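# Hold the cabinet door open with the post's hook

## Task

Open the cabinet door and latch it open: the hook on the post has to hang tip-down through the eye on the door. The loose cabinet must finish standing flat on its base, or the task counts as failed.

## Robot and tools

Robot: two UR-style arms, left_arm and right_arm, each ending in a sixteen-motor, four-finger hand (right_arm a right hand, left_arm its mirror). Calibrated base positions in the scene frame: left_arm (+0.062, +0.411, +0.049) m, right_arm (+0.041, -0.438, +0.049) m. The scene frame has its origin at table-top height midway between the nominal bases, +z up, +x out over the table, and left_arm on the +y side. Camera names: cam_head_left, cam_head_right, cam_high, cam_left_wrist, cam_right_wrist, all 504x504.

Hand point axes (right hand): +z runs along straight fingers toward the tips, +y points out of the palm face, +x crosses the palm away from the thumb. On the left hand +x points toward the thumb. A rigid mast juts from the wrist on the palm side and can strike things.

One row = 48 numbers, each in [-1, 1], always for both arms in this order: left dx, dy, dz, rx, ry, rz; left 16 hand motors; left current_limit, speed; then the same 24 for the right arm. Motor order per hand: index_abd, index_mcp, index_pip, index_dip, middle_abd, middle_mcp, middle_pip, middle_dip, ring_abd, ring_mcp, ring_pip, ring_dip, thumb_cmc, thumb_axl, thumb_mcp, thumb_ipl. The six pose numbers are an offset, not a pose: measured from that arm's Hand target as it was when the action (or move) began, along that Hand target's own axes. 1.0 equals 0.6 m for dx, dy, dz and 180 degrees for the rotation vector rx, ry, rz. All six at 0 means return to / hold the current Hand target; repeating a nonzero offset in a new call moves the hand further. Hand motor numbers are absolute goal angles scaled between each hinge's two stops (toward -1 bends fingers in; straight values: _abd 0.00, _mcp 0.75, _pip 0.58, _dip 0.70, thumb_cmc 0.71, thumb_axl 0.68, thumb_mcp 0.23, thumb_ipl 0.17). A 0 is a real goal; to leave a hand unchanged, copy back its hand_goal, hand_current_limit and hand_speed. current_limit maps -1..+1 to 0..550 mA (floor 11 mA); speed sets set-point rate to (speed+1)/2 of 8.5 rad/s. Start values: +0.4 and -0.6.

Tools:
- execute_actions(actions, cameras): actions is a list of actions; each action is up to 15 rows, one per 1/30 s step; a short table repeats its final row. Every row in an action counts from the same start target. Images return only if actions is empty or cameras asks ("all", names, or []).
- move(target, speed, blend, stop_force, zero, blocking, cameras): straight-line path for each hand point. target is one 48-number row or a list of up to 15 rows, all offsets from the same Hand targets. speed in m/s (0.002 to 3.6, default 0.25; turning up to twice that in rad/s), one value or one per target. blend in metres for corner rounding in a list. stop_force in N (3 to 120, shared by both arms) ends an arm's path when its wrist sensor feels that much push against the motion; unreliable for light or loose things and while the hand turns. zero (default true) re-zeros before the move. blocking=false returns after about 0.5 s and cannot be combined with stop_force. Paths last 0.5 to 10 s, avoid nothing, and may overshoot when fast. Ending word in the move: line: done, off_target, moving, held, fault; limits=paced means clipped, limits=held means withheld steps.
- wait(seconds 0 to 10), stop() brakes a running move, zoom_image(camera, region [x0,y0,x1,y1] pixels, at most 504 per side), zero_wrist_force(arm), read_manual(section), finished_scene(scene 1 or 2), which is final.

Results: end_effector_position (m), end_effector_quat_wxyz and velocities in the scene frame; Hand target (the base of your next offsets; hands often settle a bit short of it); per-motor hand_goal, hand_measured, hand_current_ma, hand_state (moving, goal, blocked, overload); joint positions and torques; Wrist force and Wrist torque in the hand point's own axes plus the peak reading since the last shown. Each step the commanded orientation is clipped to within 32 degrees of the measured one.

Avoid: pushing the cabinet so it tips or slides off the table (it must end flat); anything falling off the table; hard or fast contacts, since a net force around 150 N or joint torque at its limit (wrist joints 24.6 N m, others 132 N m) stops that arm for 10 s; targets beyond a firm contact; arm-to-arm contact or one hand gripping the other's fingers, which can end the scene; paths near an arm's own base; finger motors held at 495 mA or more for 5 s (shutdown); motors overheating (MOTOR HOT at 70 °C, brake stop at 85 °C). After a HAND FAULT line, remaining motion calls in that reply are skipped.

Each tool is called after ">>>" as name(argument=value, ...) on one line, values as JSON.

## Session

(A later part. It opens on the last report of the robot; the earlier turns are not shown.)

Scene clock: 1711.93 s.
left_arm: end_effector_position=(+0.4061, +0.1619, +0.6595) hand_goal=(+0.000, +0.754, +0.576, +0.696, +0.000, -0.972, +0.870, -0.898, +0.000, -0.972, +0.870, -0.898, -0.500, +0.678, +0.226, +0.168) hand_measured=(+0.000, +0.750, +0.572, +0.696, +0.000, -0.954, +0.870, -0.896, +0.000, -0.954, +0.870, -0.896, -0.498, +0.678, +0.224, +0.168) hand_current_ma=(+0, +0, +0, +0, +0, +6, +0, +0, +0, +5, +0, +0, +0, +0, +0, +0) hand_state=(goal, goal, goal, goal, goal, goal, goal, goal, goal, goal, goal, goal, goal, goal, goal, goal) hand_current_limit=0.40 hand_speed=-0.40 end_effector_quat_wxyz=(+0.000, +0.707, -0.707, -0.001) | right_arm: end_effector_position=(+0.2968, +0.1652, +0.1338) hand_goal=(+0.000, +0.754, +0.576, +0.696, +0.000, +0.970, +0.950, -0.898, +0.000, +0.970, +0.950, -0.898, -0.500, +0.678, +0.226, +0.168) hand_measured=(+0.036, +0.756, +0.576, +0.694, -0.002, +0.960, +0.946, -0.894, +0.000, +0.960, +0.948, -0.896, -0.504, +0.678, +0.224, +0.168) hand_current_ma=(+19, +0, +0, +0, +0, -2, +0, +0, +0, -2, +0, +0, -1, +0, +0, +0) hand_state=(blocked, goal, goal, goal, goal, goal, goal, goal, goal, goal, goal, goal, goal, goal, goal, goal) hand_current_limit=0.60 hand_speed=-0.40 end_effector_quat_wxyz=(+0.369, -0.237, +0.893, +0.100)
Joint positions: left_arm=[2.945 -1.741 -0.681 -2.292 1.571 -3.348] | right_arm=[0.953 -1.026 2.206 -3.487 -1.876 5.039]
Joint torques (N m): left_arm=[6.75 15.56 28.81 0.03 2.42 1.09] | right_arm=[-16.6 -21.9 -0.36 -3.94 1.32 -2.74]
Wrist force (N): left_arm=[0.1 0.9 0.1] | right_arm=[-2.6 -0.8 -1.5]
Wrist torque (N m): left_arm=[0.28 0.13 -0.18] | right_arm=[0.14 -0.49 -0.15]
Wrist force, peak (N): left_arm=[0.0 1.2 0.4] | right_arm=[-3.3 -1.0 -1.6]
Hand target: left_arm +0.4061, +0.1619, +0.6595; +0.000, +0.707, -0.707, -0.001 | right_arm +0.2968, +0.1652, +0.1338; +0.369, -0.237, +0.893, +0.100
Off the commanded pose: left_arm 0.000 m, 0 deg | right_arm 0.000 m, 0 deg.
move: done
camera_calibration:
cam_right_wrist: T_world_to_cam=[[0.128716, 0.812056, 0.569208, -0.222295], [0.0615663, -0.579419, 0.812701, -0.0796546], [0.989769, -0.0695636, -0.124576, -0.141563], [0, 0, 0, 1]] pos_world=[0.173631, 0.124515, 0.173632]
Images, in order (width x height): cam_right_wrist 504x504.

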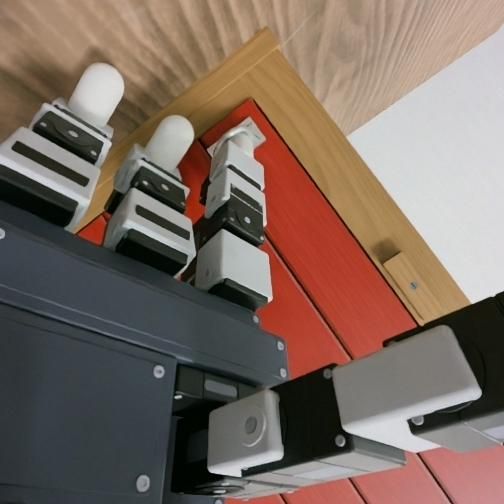

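>>> move(target=[[0,0,0,0,0,0, 0,0.754,0.576,0.696,0,-0.973,0.869,-0.899,0,-0.973,0.869,-0.899,-0.5,0.678,0.226,0.168,0.4,-0.4, 0.0364,-0.0016,-0.0364,-0.0255,0,-0.0255, 0,0.754,0.576,0.696,0,0.97,0.95,-0.899,0,0.97,0.95,-0.899,-0.5,0.678,0.226,0.168,0.6,-0.4],[0,0,0,0,0,0, 0,0.754,0.576,0.696,0,-0.973,0.869,-0.899,0,-0.973,0.869,-0.899,-0.5,0.678,0.226,0.168,0.4,-0.4, 0.0724,-0.0090,-0.0724,-0.0511,0,-0.0511, 0,0.754,0.576,0.696,0,0.97,0.95,-0.899,0,0.97,0.95,-0.899,-0.5,0.678,0.226,0.168,0.6,-0.4]], speed=0.05, blend=0.003, cameras=["cam_right_wrist","cam_head_right"])

>>> zoom_image(camera="cam_right_wrist", region=[170, 70, 290, 190])

Scene clock: 1750.17 s.
left_arm: end_effector_position=(+0.4061, +0.1619, +0.6595) hand_goal=(+0.000, +0.754, +0.576, +0.696, +0.000, -0.972, +0.870, -0.898, +0.000, -0.972, +0.870, -0.898, -0.500, +0.678, +0.226, +0.168) hand_measured=(+0.000, +0.750, +0.572, +0.696, +0.000, -0.954, +0.870, -0.896, +0.000, -0.954, +0.870, -0.896, -0.498, +0.678, +0.224, +0.168) hand_current_ma=(+0, +0, +0, +0, +0, +6, +0, +0, +0, +5, +0, +0, +0, +0, +0, +0) hand_state=(goal, goal, goal, goal, goal, goal, goal, goal, goal, goal, goal, goal, goal, goal, goal, goal) hand_current_limit=0.40 hand_speed=-0.40 end_effector_quat_wxyz=(+0.000, +0.707, -0.707, -0.001) | right_arm: end_effector_position=(+0.2462, +0.1301, +0.1337) hand_goal=(+0.000, +0.754, +0.576, +0.696, +0.000, +0.970, +0.950, -0.898, +0.000, +0.970, +0.950, -0.898, -0.500, +0.678, +0.226, +0.168) hand_measured=(+0.038, +0.776, +0.588, +0.700, -0.002, +0.960, +0.946, -0.894, +0.000, +0.960, +0.948, -0.896, -0.504, +0.678, +0.224, +0.168) hand_current_ma=(+22, +11, +3, +0, +0, -2, +0, +0, +0, -2, +0, +0, -1, +0, +0, +0) hand_state=(blocked, blocked, goal, goal, goal, goal, goal, goal, goal, goal, goal, goal, goal, goal, goal, goal) hand_current_limit=0.60 hand_speed=-0.40 end_effector_quat_wxyz=(+0.356, -0.336, +0.860, +0.142)
Joint positions: left_arm=[2.945 -1.741 -0.681 -2.292 1.571 -3.348] | right_arm=[0.893 -1.074 2.36 -3.637 -1.679 4.827]
Joint torques (N m): left_arm=[5.67 15.76 27.52 0.28 2.33 0.83] | right_arm=[-16.39 -36.78 3.59 -3.77 2.15 -2.69]
Wrist force (N): left_arm=[0.1 1.1 0.3] | right_arm=[-2.1 -1.7 -1.2]
Wrist torque (N m): left_arm=[0.30 0.14 -0.18] | right_arm=[0.15 -0.34 -0.16]
Wrist force, peak (N): left_arm=[-0.1 1.3 0.2] | right_arm=[-3.2 -1.0 -1.4]
Hand target: left_arm +0.4061, +0.1619, +0.6595; +0.000, +0.707, -0.707, -0.001 | right_arm +0.2462, +0.1300, +0.1337; +0.356, -0.336, +0.860, +0.142
Off the commanded pose: left_arm 0.000 m, 0 deg | right_arm 0.000 m, 0 deg.
move: done
camera_calibration:
cam_right_wrist: T_world_to_cam=[[-0.0577378, 0.819885, 0.569609, -0.142438], [0.189673, -0.55116, 0.812556, -0.132113], [0.980148, 0.154955, -0.123687, -0.120866], [0, 0, 0, 1]] pos_world=[0.1353, 0.0626965, 0.173533]
Images, in order (width x height): cam_head_right 504x504, cam_right_wrist 504x504.

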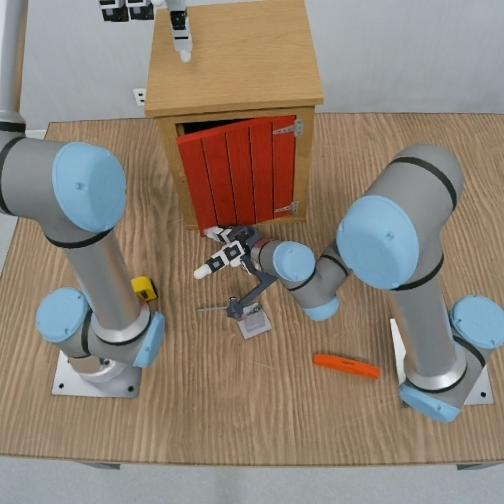

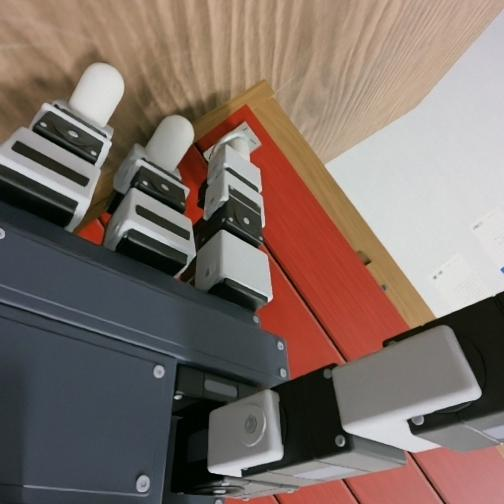

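Scaled by 4.200.

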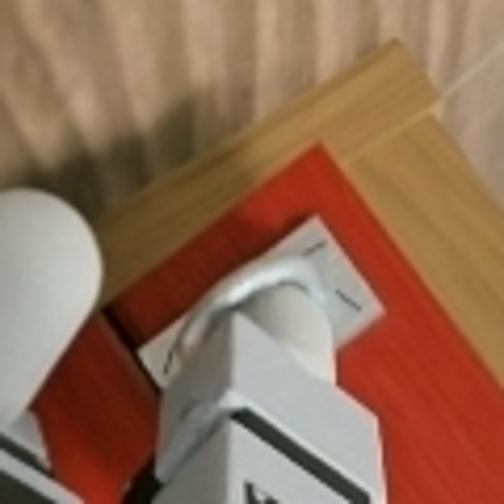

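>>> move(target=[[0,0,0,0,0,0, 0,0.754,0.576,0.696,0,-0.973,0.869,-0.899,0,-0.973,0.869,-0.899,-0.5,0.678,0.226,0.168,0.4,-0.4, 0.0364,-0.0016,-0.0364,-0.0255,0,-0.0255, 0,0.754,0.576,0.696,0,0.97,0.95,-0.899,0,0.97,0.95,-0.899,-0.5,0.678,0.226,0.168,0.6,-0.4],[0,0,0,0,0,0, 0,0.754,0.576,0.696,0,-0.973,0.869,-0.899,0,-0.973,0.869,-0.899,-0.5,0.678,0.226,0.168,0.4,-0.4, 0.0724,-0.0090,-0.0724,-0.0511,0,-0.0511, 0,0.754,0.576,0.696,0,0.97,0.95,-0.899,0,0.97,0.95,-0.899,-0.5,0.678,0.226,0.168,0.6,-0.4],[0,0,0,0,0,0, 0,0.754,0.576,0.696,0,-0.973,0.869,-0.899,0,-0.973,0.869,-0.899,-0.5,0.678,0.226,0.168,0.4,-0.4, 0.1075,-0.0222,-0.1075,-0.0766,0,-0.0766, 0,0.754,0.576,0.696,0,0.97,0.95,-0.899,0,0.97,0.95,-0.899,-0.5,0.678,0.226,0.168,0.6,-0.4],[0,0,0,0,0,0, 0,0.754,0.576,0.696,0,-0.973,0.869,-0.899,0,-0.973,0.869,-0.899,-0.5,0.678,0.226,0.168,0.4,-0.4, 0.1337,-0.0361,-0.1337,-0.0963,0,-0.0963, 0,0.754,0.576,0.696,0,0.97,0.95,-0.899,0,0.97,0.95,-0.899,-0.5,0.678,0.226,0.168,0.6,-0.4]], speed=0.06, blend=0.003, cameras=["cam_right_wrist","cam_head_right","cam_head_left"])

>>> zoom_image(camera="cam_right_wrist", region=[170, 70, 290, 190])

Scene clock: 1771.33 s.
left_arm: end_effector_position=(+0.4061, +0.1619, +0.6595) hand_goal=(+0.000, +0.754, +0.576, +0.696, +0.000, -0.972, +0.870, -0.898, +0.000, -0.972, +0.870, -0.898, -0.500, +0.678, +0.226, +0.168) hand_measured=(+0.000, +0.750, +0.572, +0.696, +0.000, -0.954, +0.870, -0.896, +0.000, -0.954, +0.870, -0.896, -0.498, +0.678, +0.224, +0.168) hand_current_ma=(+0, +0, +0, +0, +0, +6, +0, +0, +0, +5, +0, +0, +0, +0, +0, +0) hand_state=(goal, goal, goal, goal, goal, goal, goal, goal, goal, goal, goal, goal, goal, goal, goal, goal) hand_current_limit=0.40 hand_speed=-0.40 end_effector_quat_wxyz=(+0.000, +0.707, -0.707, -0.001) | right_arm: end_effector_position=(+0.1777, +0.0371, +0.1335) hand_goal=(+0.000, +0.754, +0.576, +0.696, +0.000, +0.970, +0.950, -0.898, +0.000, +0.970, +0.950, -0.898, -0.500, +0.678, +0.226, +0.168) hand_measured=(+0.030, +0.804, +0.608, +0.708, -0.002, +0.960, +0.946, -0.894, +0.000, +0.960, +0.948, -0.896, -0.504, +0.678, +0.224, +0.168) hand_current_ma=(+15, +52, +19, +3, +0, -2, +0, +0, +0, -2, +0, +0, -1, +0, +0, +0) hand_state=(blocked, blocked, blocked, goal, goal, goal, goal, goal, goal, goal, goal, goal, goal, goal, goal, goal) hand_current_limit=0.60 hand_speed=-0.40 end_effector_quat_wxyz=(+0.319, -0.511, +0.769, +0.214)
Joint positions: left_arm=[2.945 -1.741 -0.681 -2.292 1.571 -3.348] | right_arm=[0.634 -1.172 2.632 -3.744 -1.202 4.323]
Joint torques (N m): left_arm=[4.6 14.37 28.26 -0.09 2.25 0.79] | right_arm=[-14.55 -29.16 8.65 -0.15 2.73 -2.75]
Wrist force (N): left_arm=[0.1 1.0 0.1] | right_arm=[-2.1 -2.6 -1.4]
Wrist torque (N m): left_arm=[0.30 0.13 -0.18] | right_arm=[0.32 -0.31 -0.10]
Wrist force, peak (N): left_arm=[0.1 1.3 0.2] | right_arm=[-2.0 -2.7 -1.5]
Hand target: left_arm +0.4061, +0.1619, +0.6595; +0.000, +0.707, -0.707, -0.001 | right_arm +0.1777, +0.0370, +0.1335; +0.319, -0.511, +0.769, +0.214
Off the commanded pose: left_arm 0.000 m, 0 deg | right_arm 0.000 m, 0 deg.
move: done
camera_calibration:
cam_right_wrist: T_world_to_cam=[[-0.393531, 0.721351, 0.5699, -0.00666313], [0.400131, -0.423719, 0.812624, -0.212319], [0.827665, 0.547827, -0.121888, -0.0270361], [0, 0, 0, 1]] pos_world=[0.10471, -0.0703459, 0.173037]
Images, in order (width x height): cam_head_left 504x504, cam_head_right 504x504, cam_right_wrist 504x504.

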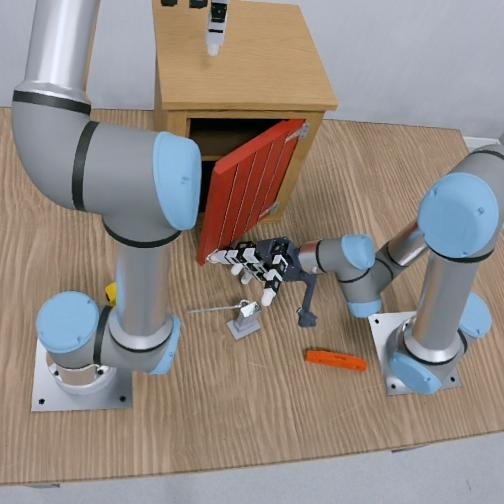

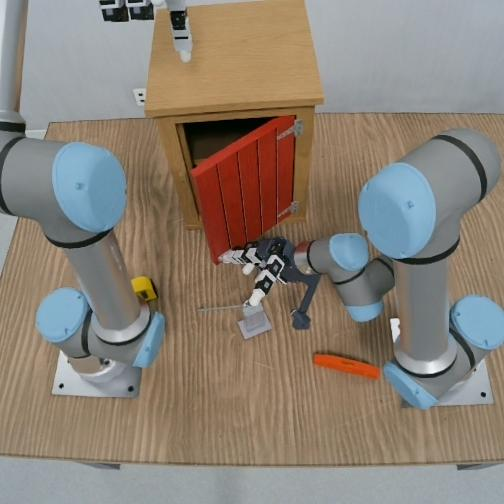

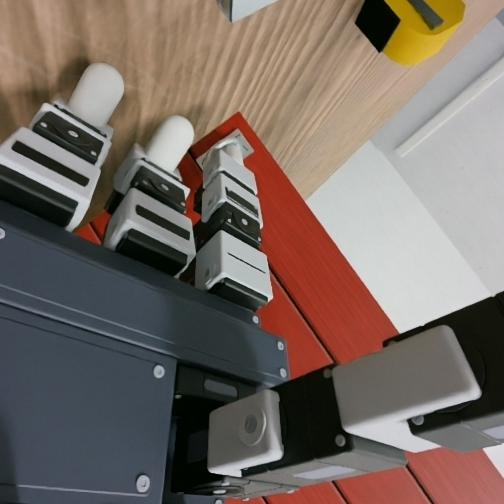

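Scaled by 4.200.

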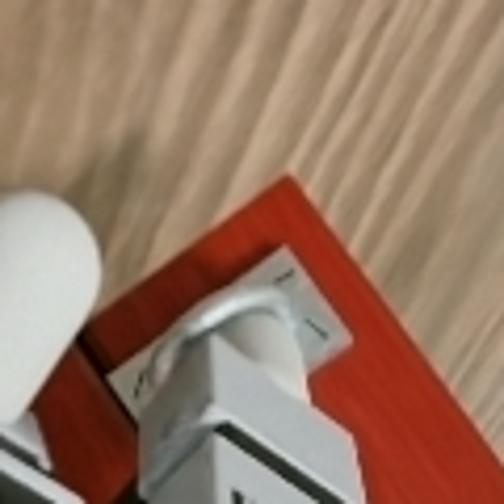

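>>> zoom_image(camera="cam_head_right", region=[180, 140, 310, 270])

>>> zoom_image(camera="cam_head_left", region=[180, 140, 310, 270])

Scaled by 3.877.

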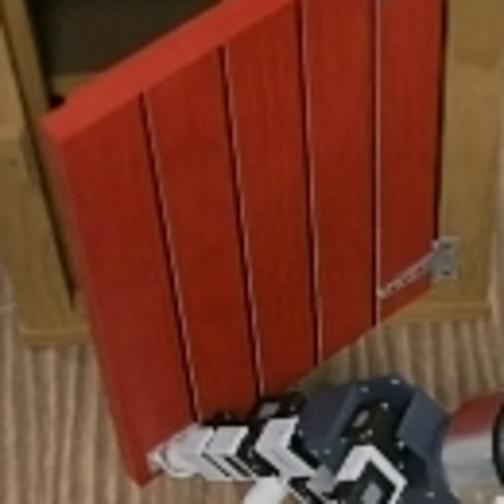

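Scaled by 3.877.

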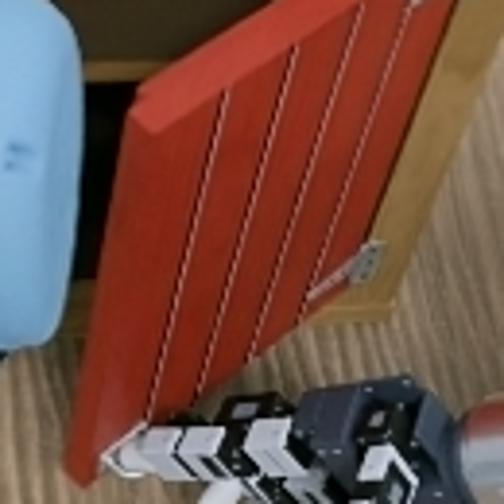

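>>> move(target=[0,0,0,0,0,0, 0,0.754,0.576,0.696,0,-0.973,0.869,-0.899,0,-0.973,0.869,-0.899,-0.5,0.678,0.226,0.168,0.4,-0.4, 0.0271,-0.0007,-0.0271,-0.0189,0,-0.0189, 0,0.754,0.576,0.696,0,0.97,0.95,-0.899,0,0.97,0.95,-0.899,-0.5,0.678,0.226,0.168,0.6,-0.4], speed=0.04, cameras=["cam_right_wrist","cam_head_right","cam_head_left"])

>>> zoom_image(camera="cam_head_right", region=[180, 140, 310, 270])

>>> zoom_image(camera="cam_head_left", region=[180, 140, 310, 270])

>>> zoom_image(camera="cam_right_wrist", region=[170, 70, 290, 190])

Scene clock: 1806.83 s.
left_arm: end_effector_position=(+0.4061, +0.1619, +0.6595) hand_goal=(+0.000, +0.754, +0.576, +0.696, +0.000, -0.972, +0.870, -0.898, +0.000, -0.972, +0.870, -0.898, -0.500, +0.678, +0.226, +0.168) hand_measured=(+0.000, +0.750, +0.572, +0.696, +0.000, -0.954, +0.870, -0.896, +0.000, -0.954, +0.870, -0.896, -0.498, +0.678, +0.224, +0.168) hand_current_ma=(+0, +0, +0, +0, +0, +6, +0, +0, +0, +5, +0, +0, +0, +0, +0, +0) hand_state=(goal, goal, goal, goal, goal, goal, goal, goal, goal, goal, goal, goal, goal, goal, goal, goal) hand_current_limit=0.40 hand_speed=-0.40 end_effector_quat_wxyz=(+0.000, +0.707, -0.707, -0.001) | right_arm: end_effector_position=(+0.1692, +0.0157, +0.1334) hand_goal=(+0.000, +0.754, +0.576, +0.696, +0.000, +0.970, +0.950, -0.898, +0.000, +0.970, +0.950, -0.898, -0.500, +0.678, +0.226, +0.168) hand_measured=(+0.030, +0.808, +0.610, +0.708, -0.002, +0.960, +0.946, -0.894, +0.000, +0.960, +0.948, -0.896, -0.504, +0.678, +0.224, +0.168) hand_current_ma=(+14, +60, +22, +4, +0, -2, +0, +0, +0, -2, +0, +0, -1, +0, +0, +0) hand_state=(blocked, blocked, blocked, goal, goal, goal, goal, goal, goal, goal, goal, goal, goal, goal, goal, goal) hand_current_limit=0.60 hand_speed=-0.40 end_effector_quat_wxyz=(+0.310, -0.543, +0.747, +0.227)
Joint positions: left_arm=[2.945 -1.741 -0.681 -2.292 1.571 -3.348] | right_arm=[0.558 -1.202 2.678 -3.706 -1.101 4.188]
Joint torques (N m): left_arm=[7.09 16.46 28.64 0.36 2.35 0.68] | right_arm=[-14.56 -27.84 9.06 -0.31 2.88 -2.77]
Wrist force (N): left_arm=[0.1 1.1 0.1] | right_arm=[-1.5 -2.7 -1.5]
Wrist torque (N m): left_arm=[0.31 0.14 -0.18] | right_arm=[0.34 -0.35 -0.05]
Wrist force, peak (N): left_arm=[-0.1 1.2 0.4] | right_arm=[-1.7 -3.0 -1.7]
Hand target: left_arm +0.4061, +0.1619, +0.6595; +0.000, +0.707, -0.707, -0.001 | right_arm +0.1692, +0.0157, +0.1334; +0.310, -0.543, +0.747, +0.227
Off the commanded pose: left_arm 0.000 m, 0 deg | right_arm 0.000 m, 0 deg.
move: done
camera_calibration:
cam_right_wrist: T_world_to_cam=[[-0.452849, 0.685696, 0.569868, 0.0160368], [0.434057, -0.388751, 0.812692, -0.224211], [0.778796, 0.615381, -0.121586, -0.00113152], [0, 0, 0, 1]] pos_world=[0.105464, -0.0974622, 0.172938]
Images, in order (width x height): cam_head_left 504x504, cam_head_right 504x504, cam_right_wrist 504x504.

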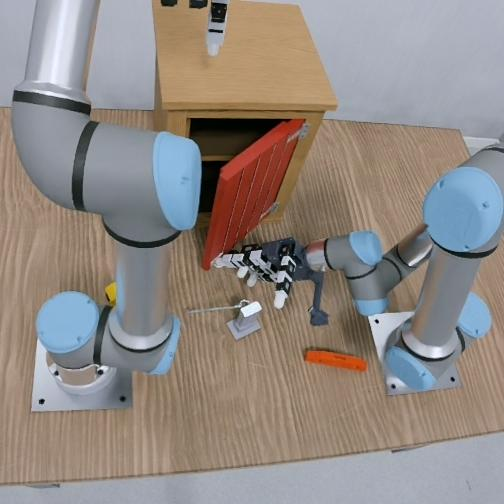

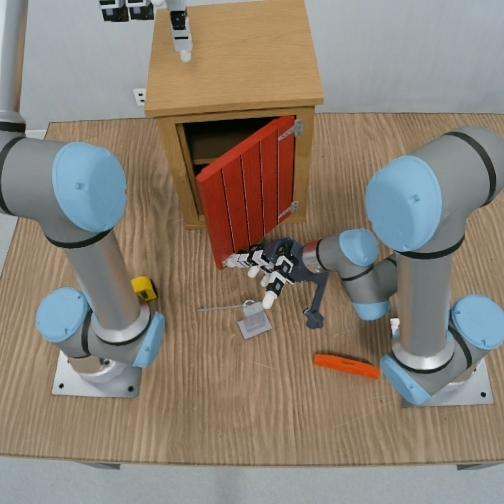

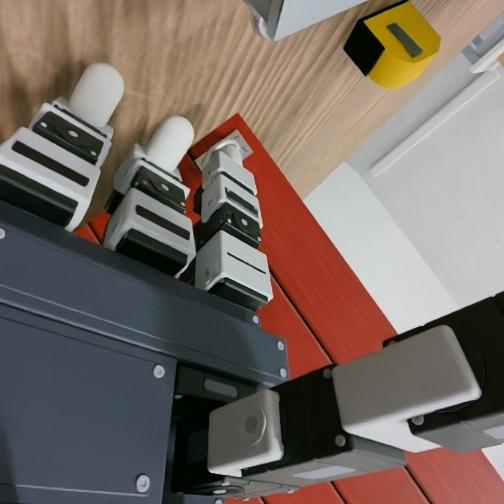

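Scaled by 3.877.

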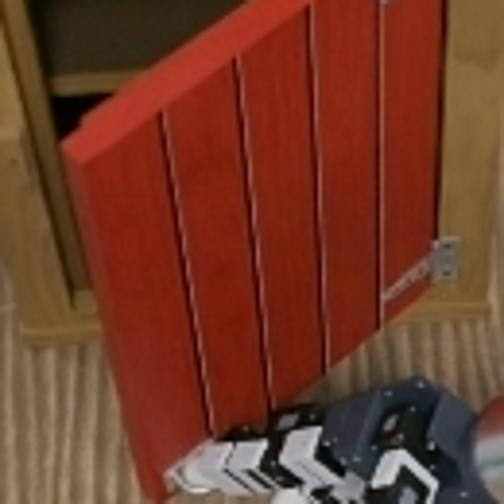

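Scaled by 3.877.

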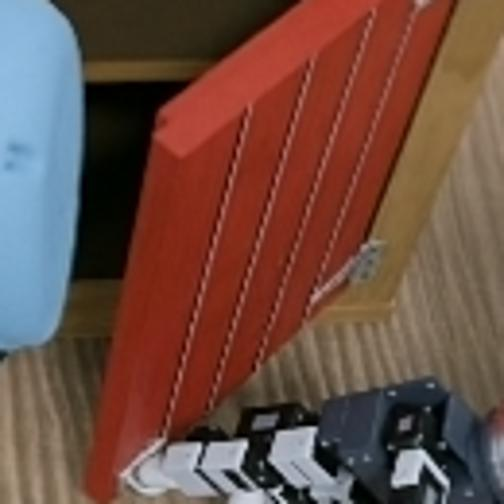

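Scaled by 4.200.

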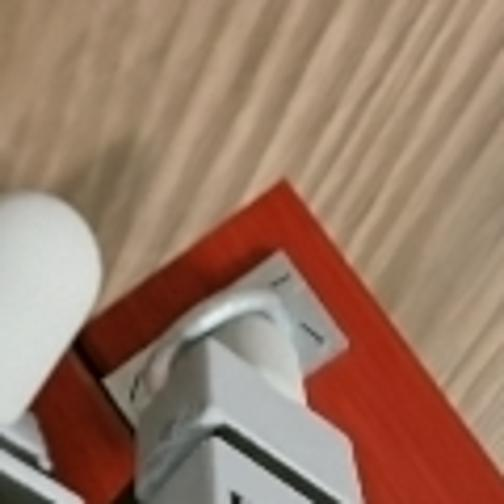

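>>> move(target=[[0,0,0,0,0,0, 0,0.754,0.576,0.696,0,-0.973,0.869,-0.899,0,-0.973,0.869,-0.899,-0.5,0.678,0.226,0.168,0.4,-0.4, -0.0052,-0.0041,0.0052,0,0,0, 0,0.754,0.576,0.696,0,0.97,0.95,-0.899,0,0.97,0.95,-0.899,-0.5,0.678,0.226,0.168,0.6,-0.4],[0,0,0,0,0,0, 0,0.754,0.576,0.696,0,-0.973,0.869,-0.899,0,-0.973,0.869,-0.899,-0.5,0.678,0.226,0.168,0.4,-0.4, -0.0643,-0.0039,-0.0537,0,0,0, 0,0.754,0.576,0.696,0,0.97,0.95,-0.899,0,0.97,0.95,-0.899,-0.5,0.678,0.226,0.168,0.6,-0.4]], speed=[0.02,0.05], cameras=["cam_right_wrist","cam_head_right","cam_head_left"])

>>> zoom_image(camera="cam_head_right", region=[180, 200, 310, 330])

>>> zoom_image(camera="cam_head_left", region=[170, 200, 300, 330])

>>> zoom_image(camera="cam_right_wrist", region=[150, 40, 290, 180])

Scene clock: 1827.60 s.
left_arm: end_effector_position=(+0.4061, +0.1619, +0.6595) hand_goal=(+0.000, +0.754, +0.576, +0.696, +0.000, -0.972, +0.870, -0.898, +0.000, -0.972, +0.870, -0.898, -0.500, +0.678, +0.226, +0.168) hand_measured=(+0.000, +0.750, +0.572, +0.696, +0.000, -0.954, +0.870, -0.896, +0.000, -0.954, +0.870, -0.896, -0.498, +0.678, +0.224, +0.168) hand_current_ma=(+0, +0, +0, +0, +0, +6, +0, +0, +0, +5, +0, +0, +0, +0, +0, +0) hand_state=(goal, goal, goal, goal, goal, goal, goal, goal, goal, goal, goal, goal, goal, goal, goal, goal) hand_current_limit=0.40 hand_speed=-0.40 end_effector_quat_wxyz=(+0.000, +0.707, -0.707, -0.001) | right_arm: end_effector_position=(+0.1729, +0.0190, +0.1835) hand_goal=(+0.000, +0.754, +0.576, +0.696, +0.000, +0.970, +0.950, -0.898, +0.000, +0.970, +0.950, -0.898, -0.500, +0.678, +0.226, +0.168) hand_measured=(+0.000, +0.756, +0.580, +0.698, -0.002, +0.960, +0.946, -0.894, +0.000, +0.960, +0.948, -0.896, -0.504, +0.678, +0.224, +0.168) hand_current_ma=(+0, +0, +0, +0, +0, -2, +0, +0, +0, -2, +0, +0, -1, +0, +0, +0) hand_state=(goal, goal, goal, goal, goal, goal, goal, goal, goal, goal, goal, goal, goal, goal, goal, goal) hand_current_limit=0.60 hand_speed=-0.40 end_effector_quat_wxyz=(+0.310, -0.543, +0.747, +0.227)
Joint positions: left_arm=[2.945 -1.741 -0.681 -2.292 1.571 -3.348] | right_arm=[0.561 -1.444 2.645 -3.432 -1.103 4.19]
Joint torques (N m): left_arm=[4.02 15.39 28.77 0.32 2.25 0.53] | right_arm=[-15.93 -24.56 -26.6 -0.74 -1.28 -2.82]
Wrist force (N): left_arm=[0.1 0.9 0.3] | right_arm=[-0.5 -0.5 0.9]
Wrist torque (N m): left_arm=[0.27 0.14 -0.18] | right_arm=[-0.09 -0.18 -0.05]
Wrist force, peak (N): left_arm=[0.4 1.2 0.4] | right_arm=[-1.7 -3.1 -1.6]
Hand target: left_arm +0.4061, +0.1619, +0.6595; +0.000, +0.707, -0.707, -0.001 | right_arm +0.1729, +0.0190, +0.1835; +0.310, -0.543, +0.747, +0.227
Off the commanded pose: left_arm 0.000 m, 0 deg | right_arm 0.000 m, 0 deg.
move: done
camera_calibration:
cam_right_wrist: T_world_to_cam=[[-0.452911, 0.685663, 0.569858, -0.0131637], [0.434077, -0.388712, 0.812699, -0.265211], [0.778748, 0.615443, -0.121578, -0.0000046771], [0, 0, 0, 1]] pos_world=[0.109164, -0.094062, 0.223038]
Images, in order (width x height): cam_head_left 504x504, cam_head_right 504x504, cam_right_wrist 504x504.

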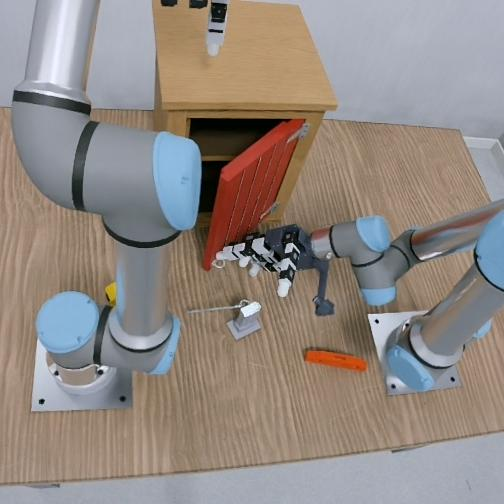

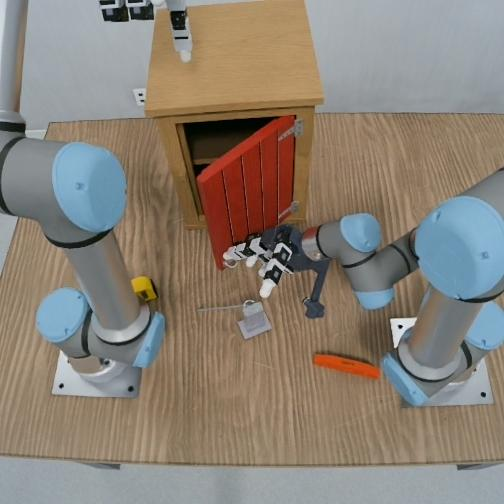

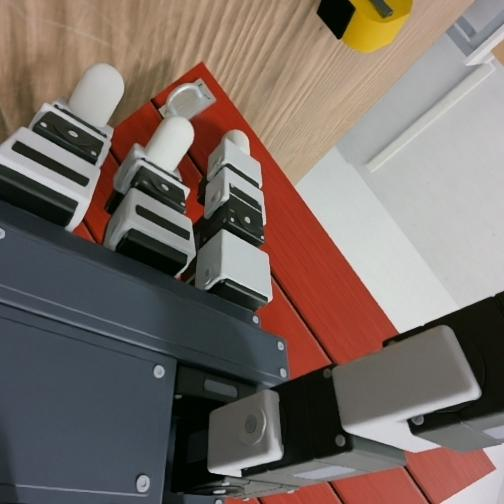

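Scaled by 3.877.

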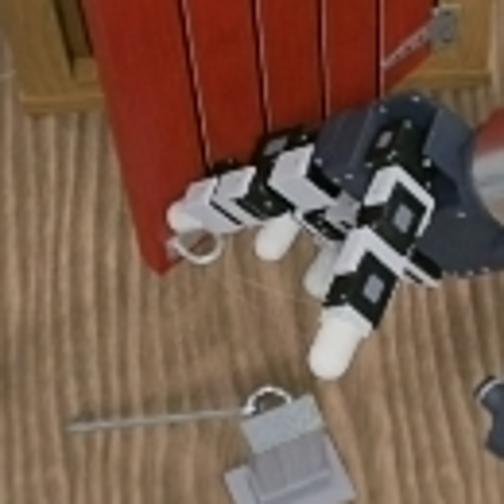

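Scaled by 3.877.

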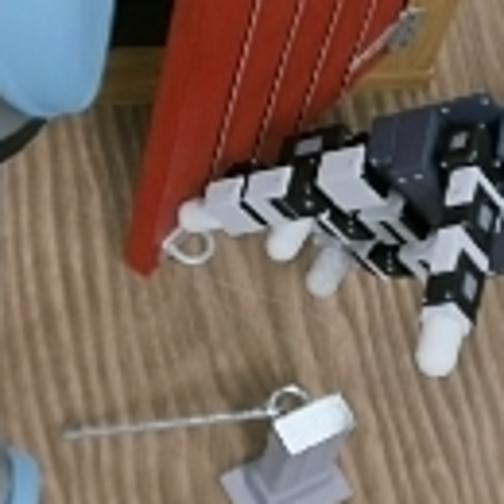

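Scaled by 3.600.

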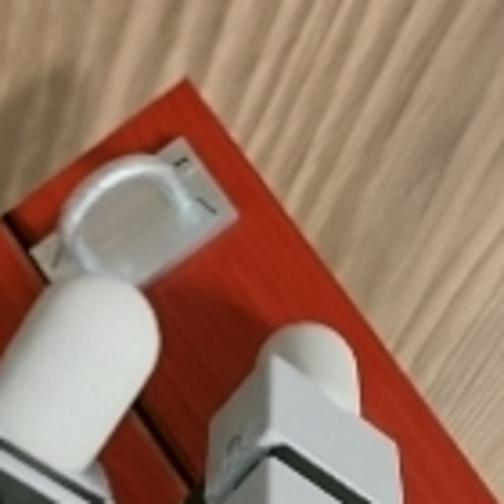

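>>> move(target=[[0.0198,0.2018,0,0,0,0, 0,0.754,0.576,0.696,0,-0.973,0.869,-0.899,0,-0.973,0.869,-0.899,-0.5,0.678,0.226,0.168,0.4,-0.4, 0,0,0,0,0,0, 0,0.754,0.576,0.696,0,0.97,0.95,-0.899,0,0.97,0.95,-0.899,-0.5,0.678,0.226,0.168,0.6,-0.4],[0.0198,0.2018,0.1658,0,0,0, 0,0.754,0.576,0.696,0,-0.973,0.869,-0.899,0,-0.973,0.869,-0.899,-0.5,0.678,0.226,0.168,0.4,-0.4, 0,0,0,0,0,0, 0,0.754,0.576,0.696,0,0.97,0.95,-0.899,0,0.97,0.95,-0.899,-0.5,0.678,0.226,0.168,0.6,-0.4]], speed=[0.15,0.1], blend=0.02, cameras=["cam_head_right","cam_head_left","cam_left_wrist","cam_high"])

Scene clock: 1888.33 s.
left_arm: end_effector_position=(+0.2848, +0.1502, +0.5603) hand_goal=(+0.000, +0.754, +0.576, +0.696, +0.000, -0.972, +0.870, -0.898, +0.000, -0.972, +0.870, -0.898, -0.500, +0.678, +0.226, +0.168) hand_measured=(+0.000, +0.750, +0.572, +0.696, +0.000, -0.954, +0.870, -0.896, +0.000, -0.954, +0.870, -0.896, -0.498, +0.678, +0.224, +0.168) hand_current_ma=(+0, +0, +0, +0, +0, +6, +0, +0, +0, +5, +0, +0, +0, +0, +0, +0) hand_state=(goal, goal, goal, goal, goal, goal, goal, goal, goal, goal, goal, goal, goal, goal, goal, goal) hand_current_limit=0.40 hand_speed=-0.40 end_effector_quat_wxyz=(+0.000, +0.707, -0.707, -0.001) | right_arm: end_effector_position=(+0.1729, +0.0190, +0.1835) hand_goal=(+0.000, +0.754, +0.576, +0.696, +0.000, +0.970, +0.950, -0.898, +0.000, +0.970, +0.950, -0.898, -0.500, +0.678, +0.226, +0.168) hand_measured=(+0.000, +0.756, +0.580, +0.698, -0.002, +0.960, +0.946, -0.894, +0.000, +0.960, +0.948, -0.896, -0.504, +0.678, +0.224, +0.168) hand_current_ma=(+0, +0, +0, +0, +0, -2, +0, +0, +0, -2, +0, +0, -1, +0, +0, +0) hand_state=(goal, goal, goal, goal, goal, goal, goal, goal, goal, goal, goal, goal, goal, goal, goal, goal) hand_current_limit=0.60 hand_speed=-0.40 end_effector_quat_wxyz=(+0.310, -0.543, +0.747, +0.227)
Joint positions: left_arm=[2.843 -1.356 -1.358 -2.001 1.571 -3.45] | right_arm=[0.561 -1.444 2.645 -3.432 -1.103 4.19]
Joint torques (N m): left_arm=[5.5 26.94 11.2 4.4 -2.42 1.64] | right_arm=[-15.88 -24.36 -26.01 -0.82 -1.4 -2.78]
Wrist force (N): left_arm=[0.2 1.0 0.5] | right_arm=[-0.5 -0.6 0.9]
Wrist torque (N m): left_arm=[0.32 0.11 -0.12] | right_arm=[-0.09 -0.19 -0.04]
Wrist force, peak (N): left_arm=[0.4 1.6 0.1] | right_arm=[-0.6 -0.8 1.2]
Hand target: left_arm +0.2848, +0.1502, +0.5602; +0.000, +0.707, -0.707, -0.001 | right_arm +0.1729, +0.0190, +0.1835; +0.310, -0.543, +0.747, +0.227
Off the commanded pose: left_arm 0.000 m, 0 deg | right_arm 0.000 m, 0 deg.
move: done
camera_calibration:
cam_left_wrist: T_world_to_cam=[[0.645963, 0.763368, -0.0013279, -0.329467], [0.512204, -0.432136, 0.74223, -0.549267], [0.566021, -0.480133, -0.670144, 0.411334], [0, 0, 0, 1]] pos_world=[0.261337, 0.211641, 0.682898]
Images, in order (width x height): cam_head_left 504x504, cam_head_right 504x504, cam_high 504x504, cam_left_wrist 504x504.

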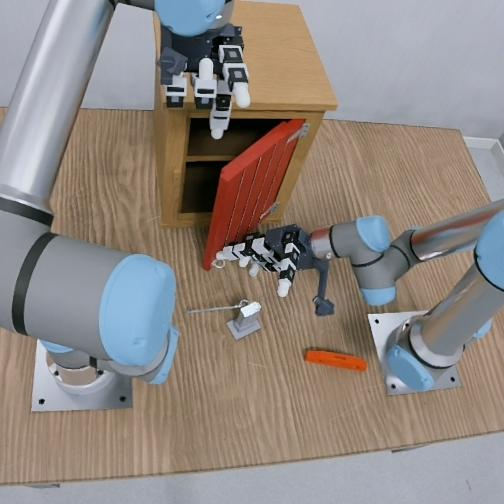

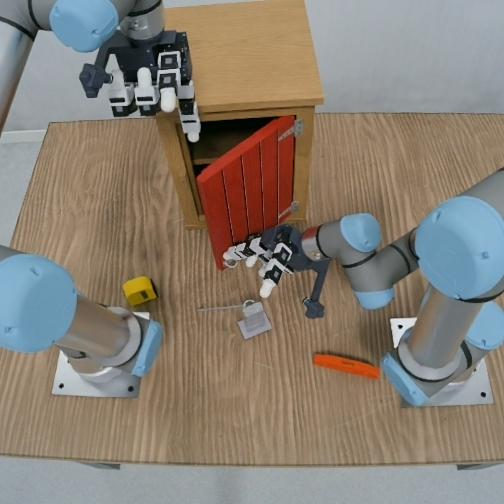

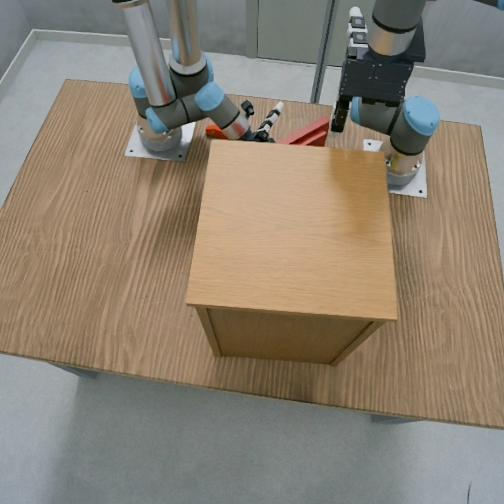

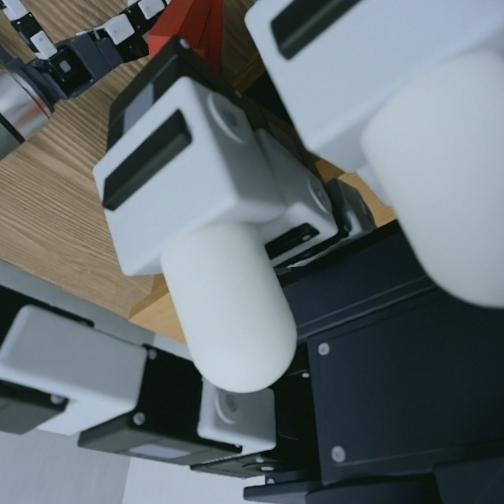

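>>> move(target=[0,-0.0133,0.1003,0,0,0, 0,0.754,0.576,0.696,0,-0.973,0.869,-0.899,0,-0.973,0.869,-0.899,-0.5,0.678,0.226,0.168,0.4,-0.4, 0,0,0,0,0,0, 0,0.754,0.576,0.696,0,0.97,0.95,-0.899,0,0.97,0.95,-0.899,-0.5,0.678,0.226,0.168,0.6,-0.4], speed=0.05, stop_force=8, cameras=["cam_head_right","cam_head_left","cam_left_wrist"])

>>> zoom_image(camera="cam_head_left", region=[150, 60, 310, 220])

>>> zoom_image(camera="cam_head_right", region=[130, 60, 310, 240])

Scene clock: 1902.33 s.
left_arm: end_effector_position=(+0.2927, +0.1502, +0.5000) hand_goal=(+0.000, +0.754, +0.576, +0.696, +0.000, -0.972, +0.870, -0.898, +0.000, -0.972, +0.870, -0.898, -0.500, +0.678, +0.226, +0.168) hand_measured=(+0.000, +0.750, +0.572, +0.696, +0.000, -0.954, +0.870, -0.896, +0.000, -0.954, +0.870, -0.896, -0.498, +0.678, +0.224, +0.168) hand_current_ma=(+0, +0, +0, +0, +0, +6, +0, +0, +0, +5, +0, +0, +0, +0, +0, +0) hand_state=(goal, goal, goal, goal, goal, goal, goal, goal, goal, goal, goal, goal, goal, goal, goal, goal) hand_current_limit=0.40 hand_speed=-0.40 end_effector_quat_wxyz=(+0.000, +0.707, -0.707, -0.001) | right_arm: end_effector_position=(+0.1729, +0.0190, +0.1835) hand_goal=(+0.000, +0.754, +0.576, +0.696, +0.000, +0.970, +0.950, -0.898, +0.000, +0.970, +0.950, -0.898, -0.500, +0.678, +0.226, +0.168) hand_measured=(+0.000, +0.756, +0.580, +0.698, -0.002, +0.960, +0.946, -0.894, +0.000, +0.960, +0.948, -0.896, -0.504, +0.678, +0.224, +0.168) hand_current_ma=(+0, +0, +0, +0, +0, -2, +0, +0, +0, -2, +0, +0, -1, +0, +0, +0) hand_state=(goal, goal, goal, goal, goal, goal, goal, goal, goal, goal, goal, goal, goal, goal, goal, goal) hand_current_limit=0.60 hand_speed=-0.40 end_effector_quat_wxyz=(+0.310, -0.543, +0.747, +0.227)
Joint positions: left_arm=[2.849 -1.322 -1.546 -1.846 1.571 -3.444] | right_arm=[0.561 -1.444 2.645 -3.432 -1.103 4.19]
Joint torques (N m): left_arm=[5.92 25.49 10.96 4.51 -2.23 1.42] | right_arm=[-16.33 -24.01 -25.83 -0.8 -1.31 -2.67]
Wrist force (N): left_arm=[0.3 1.0 0.2] | right_arm=[-0.6 -0.7 1.0]
Wrist torque (N m): left_arm=[0.32 0.10 -0.18] | right_arm=[-0.12 -0.17 -0.06]
Wrist force, peak (N): left_arm=[0.4 0.7 0.9] | right_arm=[-0.6 -0.7 1.1]
Hand target: left_arm +0.2927, +0.1502, +0.5000; +0.000, +0.707, -0.707, -0.001 | right_arm +0.1729, +0.0190, +0.1835; +0.310, -0.543, +0.747, +0.227
Off the commanded pose: left_arm 0.000 m, 0 deg | right_arm 0.000 m, 0 deg.
move: done
camera_calibration:
cam_left_wrist: T_world_to_cam=[[0.645924, 0.7634, -0.00138477, -0.334547], [0.512253, -0.432078, 0.74223, -0.508605], [0.56602, -0.480133, -0.670144, 0.366576], [0, 0, 0, 1]] pos_world=[0.269137, 0.211641, 0.622698]
Images, in order (width x height): cam_head_left 504x504, cam_head_right 504x504, cam_left_wrist 504x504.

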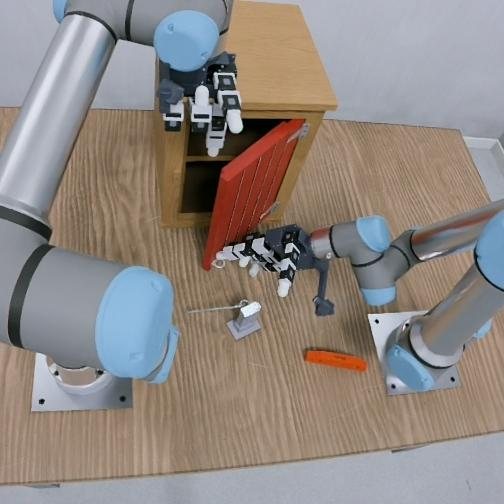

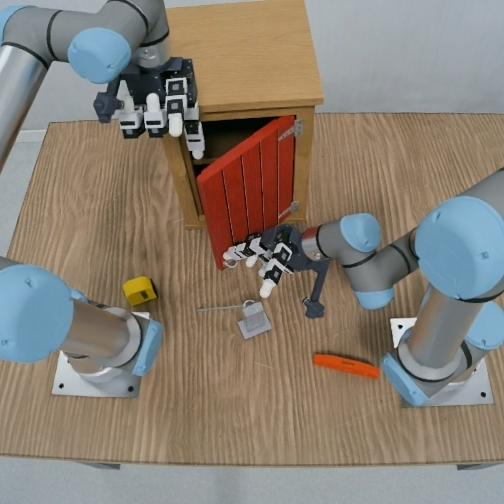

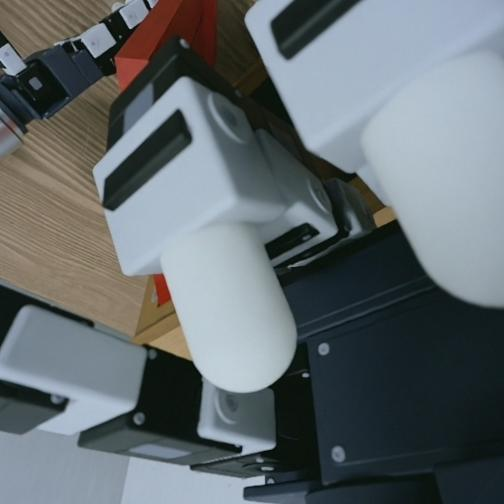

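Scaled by 3.150.

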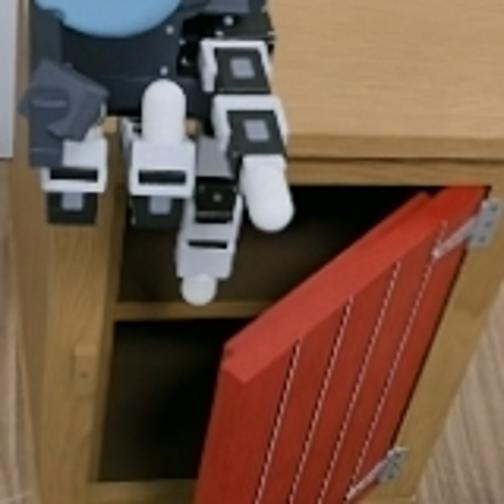

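Scaled by 2.800.

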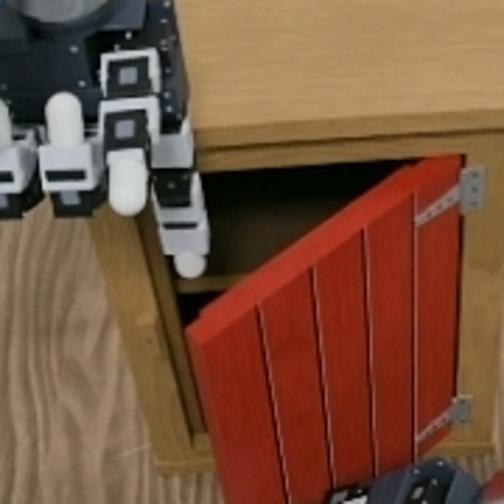

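>>> move(target=[0,0,0,0,0,0, 0,0.754,0.576,0.696,0,-0.973,0.869,-0.899,0,-0.973,0.869,-0.899,-0.5,0.678,0.226,0.168,0.4,-0.4, -0.0304,-0.0271,0.0305,0,0,0, 0,0.754,0.576,0.696,0,0.97,0.95,-0.899,0,0.97,0.95,-0.899,-0.5,0.678,0.226,0.168,0.6,-0.4], speed=0.04, cameras=["cam_head_right","cam_head_left","cam_right_wrist"])

>>> zoom_image(camera="cam_head_left", region=[170, 120, 300, 250])

>>> zoom_image(camera="cam_head_right", region=[170, 120, 300, 250])

Scene clock: 1915.30 s.
left_arm: end_effector_position=(+0.2927, +0.1502, +0.5000) hand_goal=(+0.000, +0.754, +0.576, +0.696, +0.000, -0.972, +0.870, -0.898, +0.000, -0.972, +0.870, -0.898, -0.500, +0.678, +0.226, +0.168) hand_measured=(+0.000, +0.750, +0.572, +0.696, +0.000, -0.954, +0.870, -0.896, +0.000, -0.954, +0.870, -0.896, -0.498, +0.678, +0.224, +0.168) hand_current_ma=(+0, +0, +0, +0, +0, +6, +0, +0, +0, +5, +0, +0, +0, +0, +0, +0) hand_state=(goal, goal, goal, goal, goal, goal, goal, goal, goal, goal, goal, goal, goal, goal, goal, goal) hand_current_limit=0.40 hand_speed=-0.40 end_effector_quat_wxyz=(+0.000, +0.707, -0.707, -0.001) | right_arm: end_effector_position=(+0.1963, +0.0386, +0.1835) hand_goal=(+0.000, +0.754, +0.576, +0.696, +0.000, +0.970, +0.950, -0.898, +0.000, +0.970, +0.950, -0.898, -0.500, +0.678, +0.226, +0.168) hand_measured=(-0.002, +0.754, +0.578, +0.698, -0.002, +0.960, +0.946, -0.894, +0.000, +0.960, +0.948, -0.896, -0.504, +0.678, +0.224, +0.168) hand_current_ma=(+0, +0, +0, +0, +0, -2, +0, +0, +0, -2, +0, +0, -1, +0, +0, +0) hand_state=(goal, goal, goal, goal, goal, goal, goal, goal, goal, goal, goal, goal, goal, goal, goal, goal) hand_current_limit=0.60 hand_speed=-0.40 end_effector_quat_wxyz=(+0.310, -0.543, +0.747, +0.227)
Joint positions: left_arm=[2.849 -1.322 -1.546 -1.846 1.571 -3.444] | right_arm=[0.574 -1.387 2.565 -3.414 -1.11 4.201]
Joint torques (N m): left_arm=[6.03 25.87 11.26 4.49 -2.25 1.64] | right_arm=[13.54 -8.07 -25.95 -0.85 -1.27 2.98]
Wrist force (N): left_arm=[0.3 0.8 0.3] | right_arm=[-0.6 -0.5 0.9]
Wrist torque (N m): left_arm=[0.31 0.09 -0.18] | right_arm=[-0.08 -0.18 -0.15]
Wrist force, peak (N): left_arm=[0.3 1.2 0.3] | right_arm=[-0.8 -0.8 1.0]
Hand target: left_arm +0.2927, +0.1502, +0.5000; +0.000, +0.707, -0.707, -0.001 | right_arm +0.1963, +0.0386, +0.1835; +0.310, -0.543, +0.747, +0.227
Off the commanded pose: left_arm 0.000 m, 0 deg | right_arm 0.000 m, 0 deg.
move: done
camera_calibration:
cam_right_wrist: T_world_to_cam=[[-0.452858, 0.685704, 0.56985, -0.0159833], [0.434047, -0.388736, 0.812704, -0.267744], [0.778796, 0.615381, -0.121586, -0.0301599], [0, 0, 0, 1]] pos_world=[0.132464, -0.0745621, 0.223038]
Images, in order (width x height): cam_head_left 504x504, cam_head_right 504x504, cam_right_wrist 504x504.

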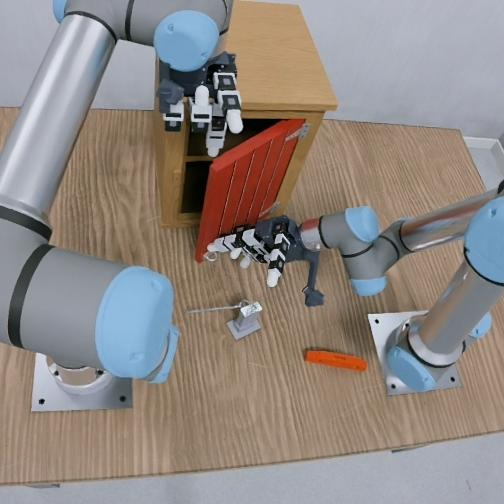

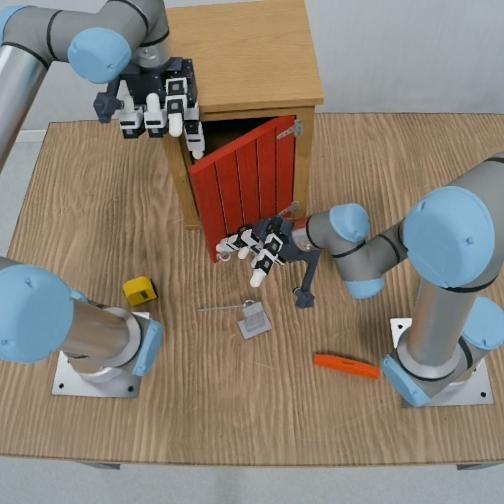

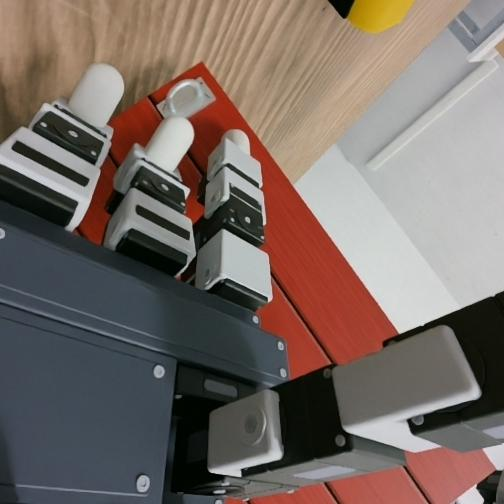

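Scaled by 3.877.

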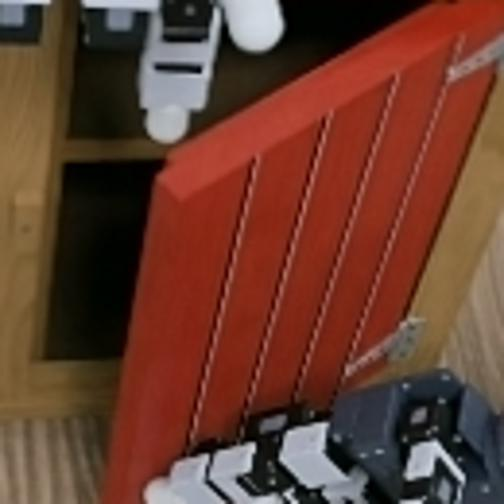

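Scaled by 3.877.

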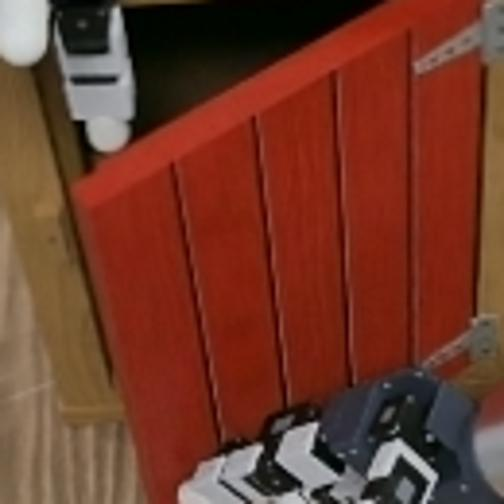

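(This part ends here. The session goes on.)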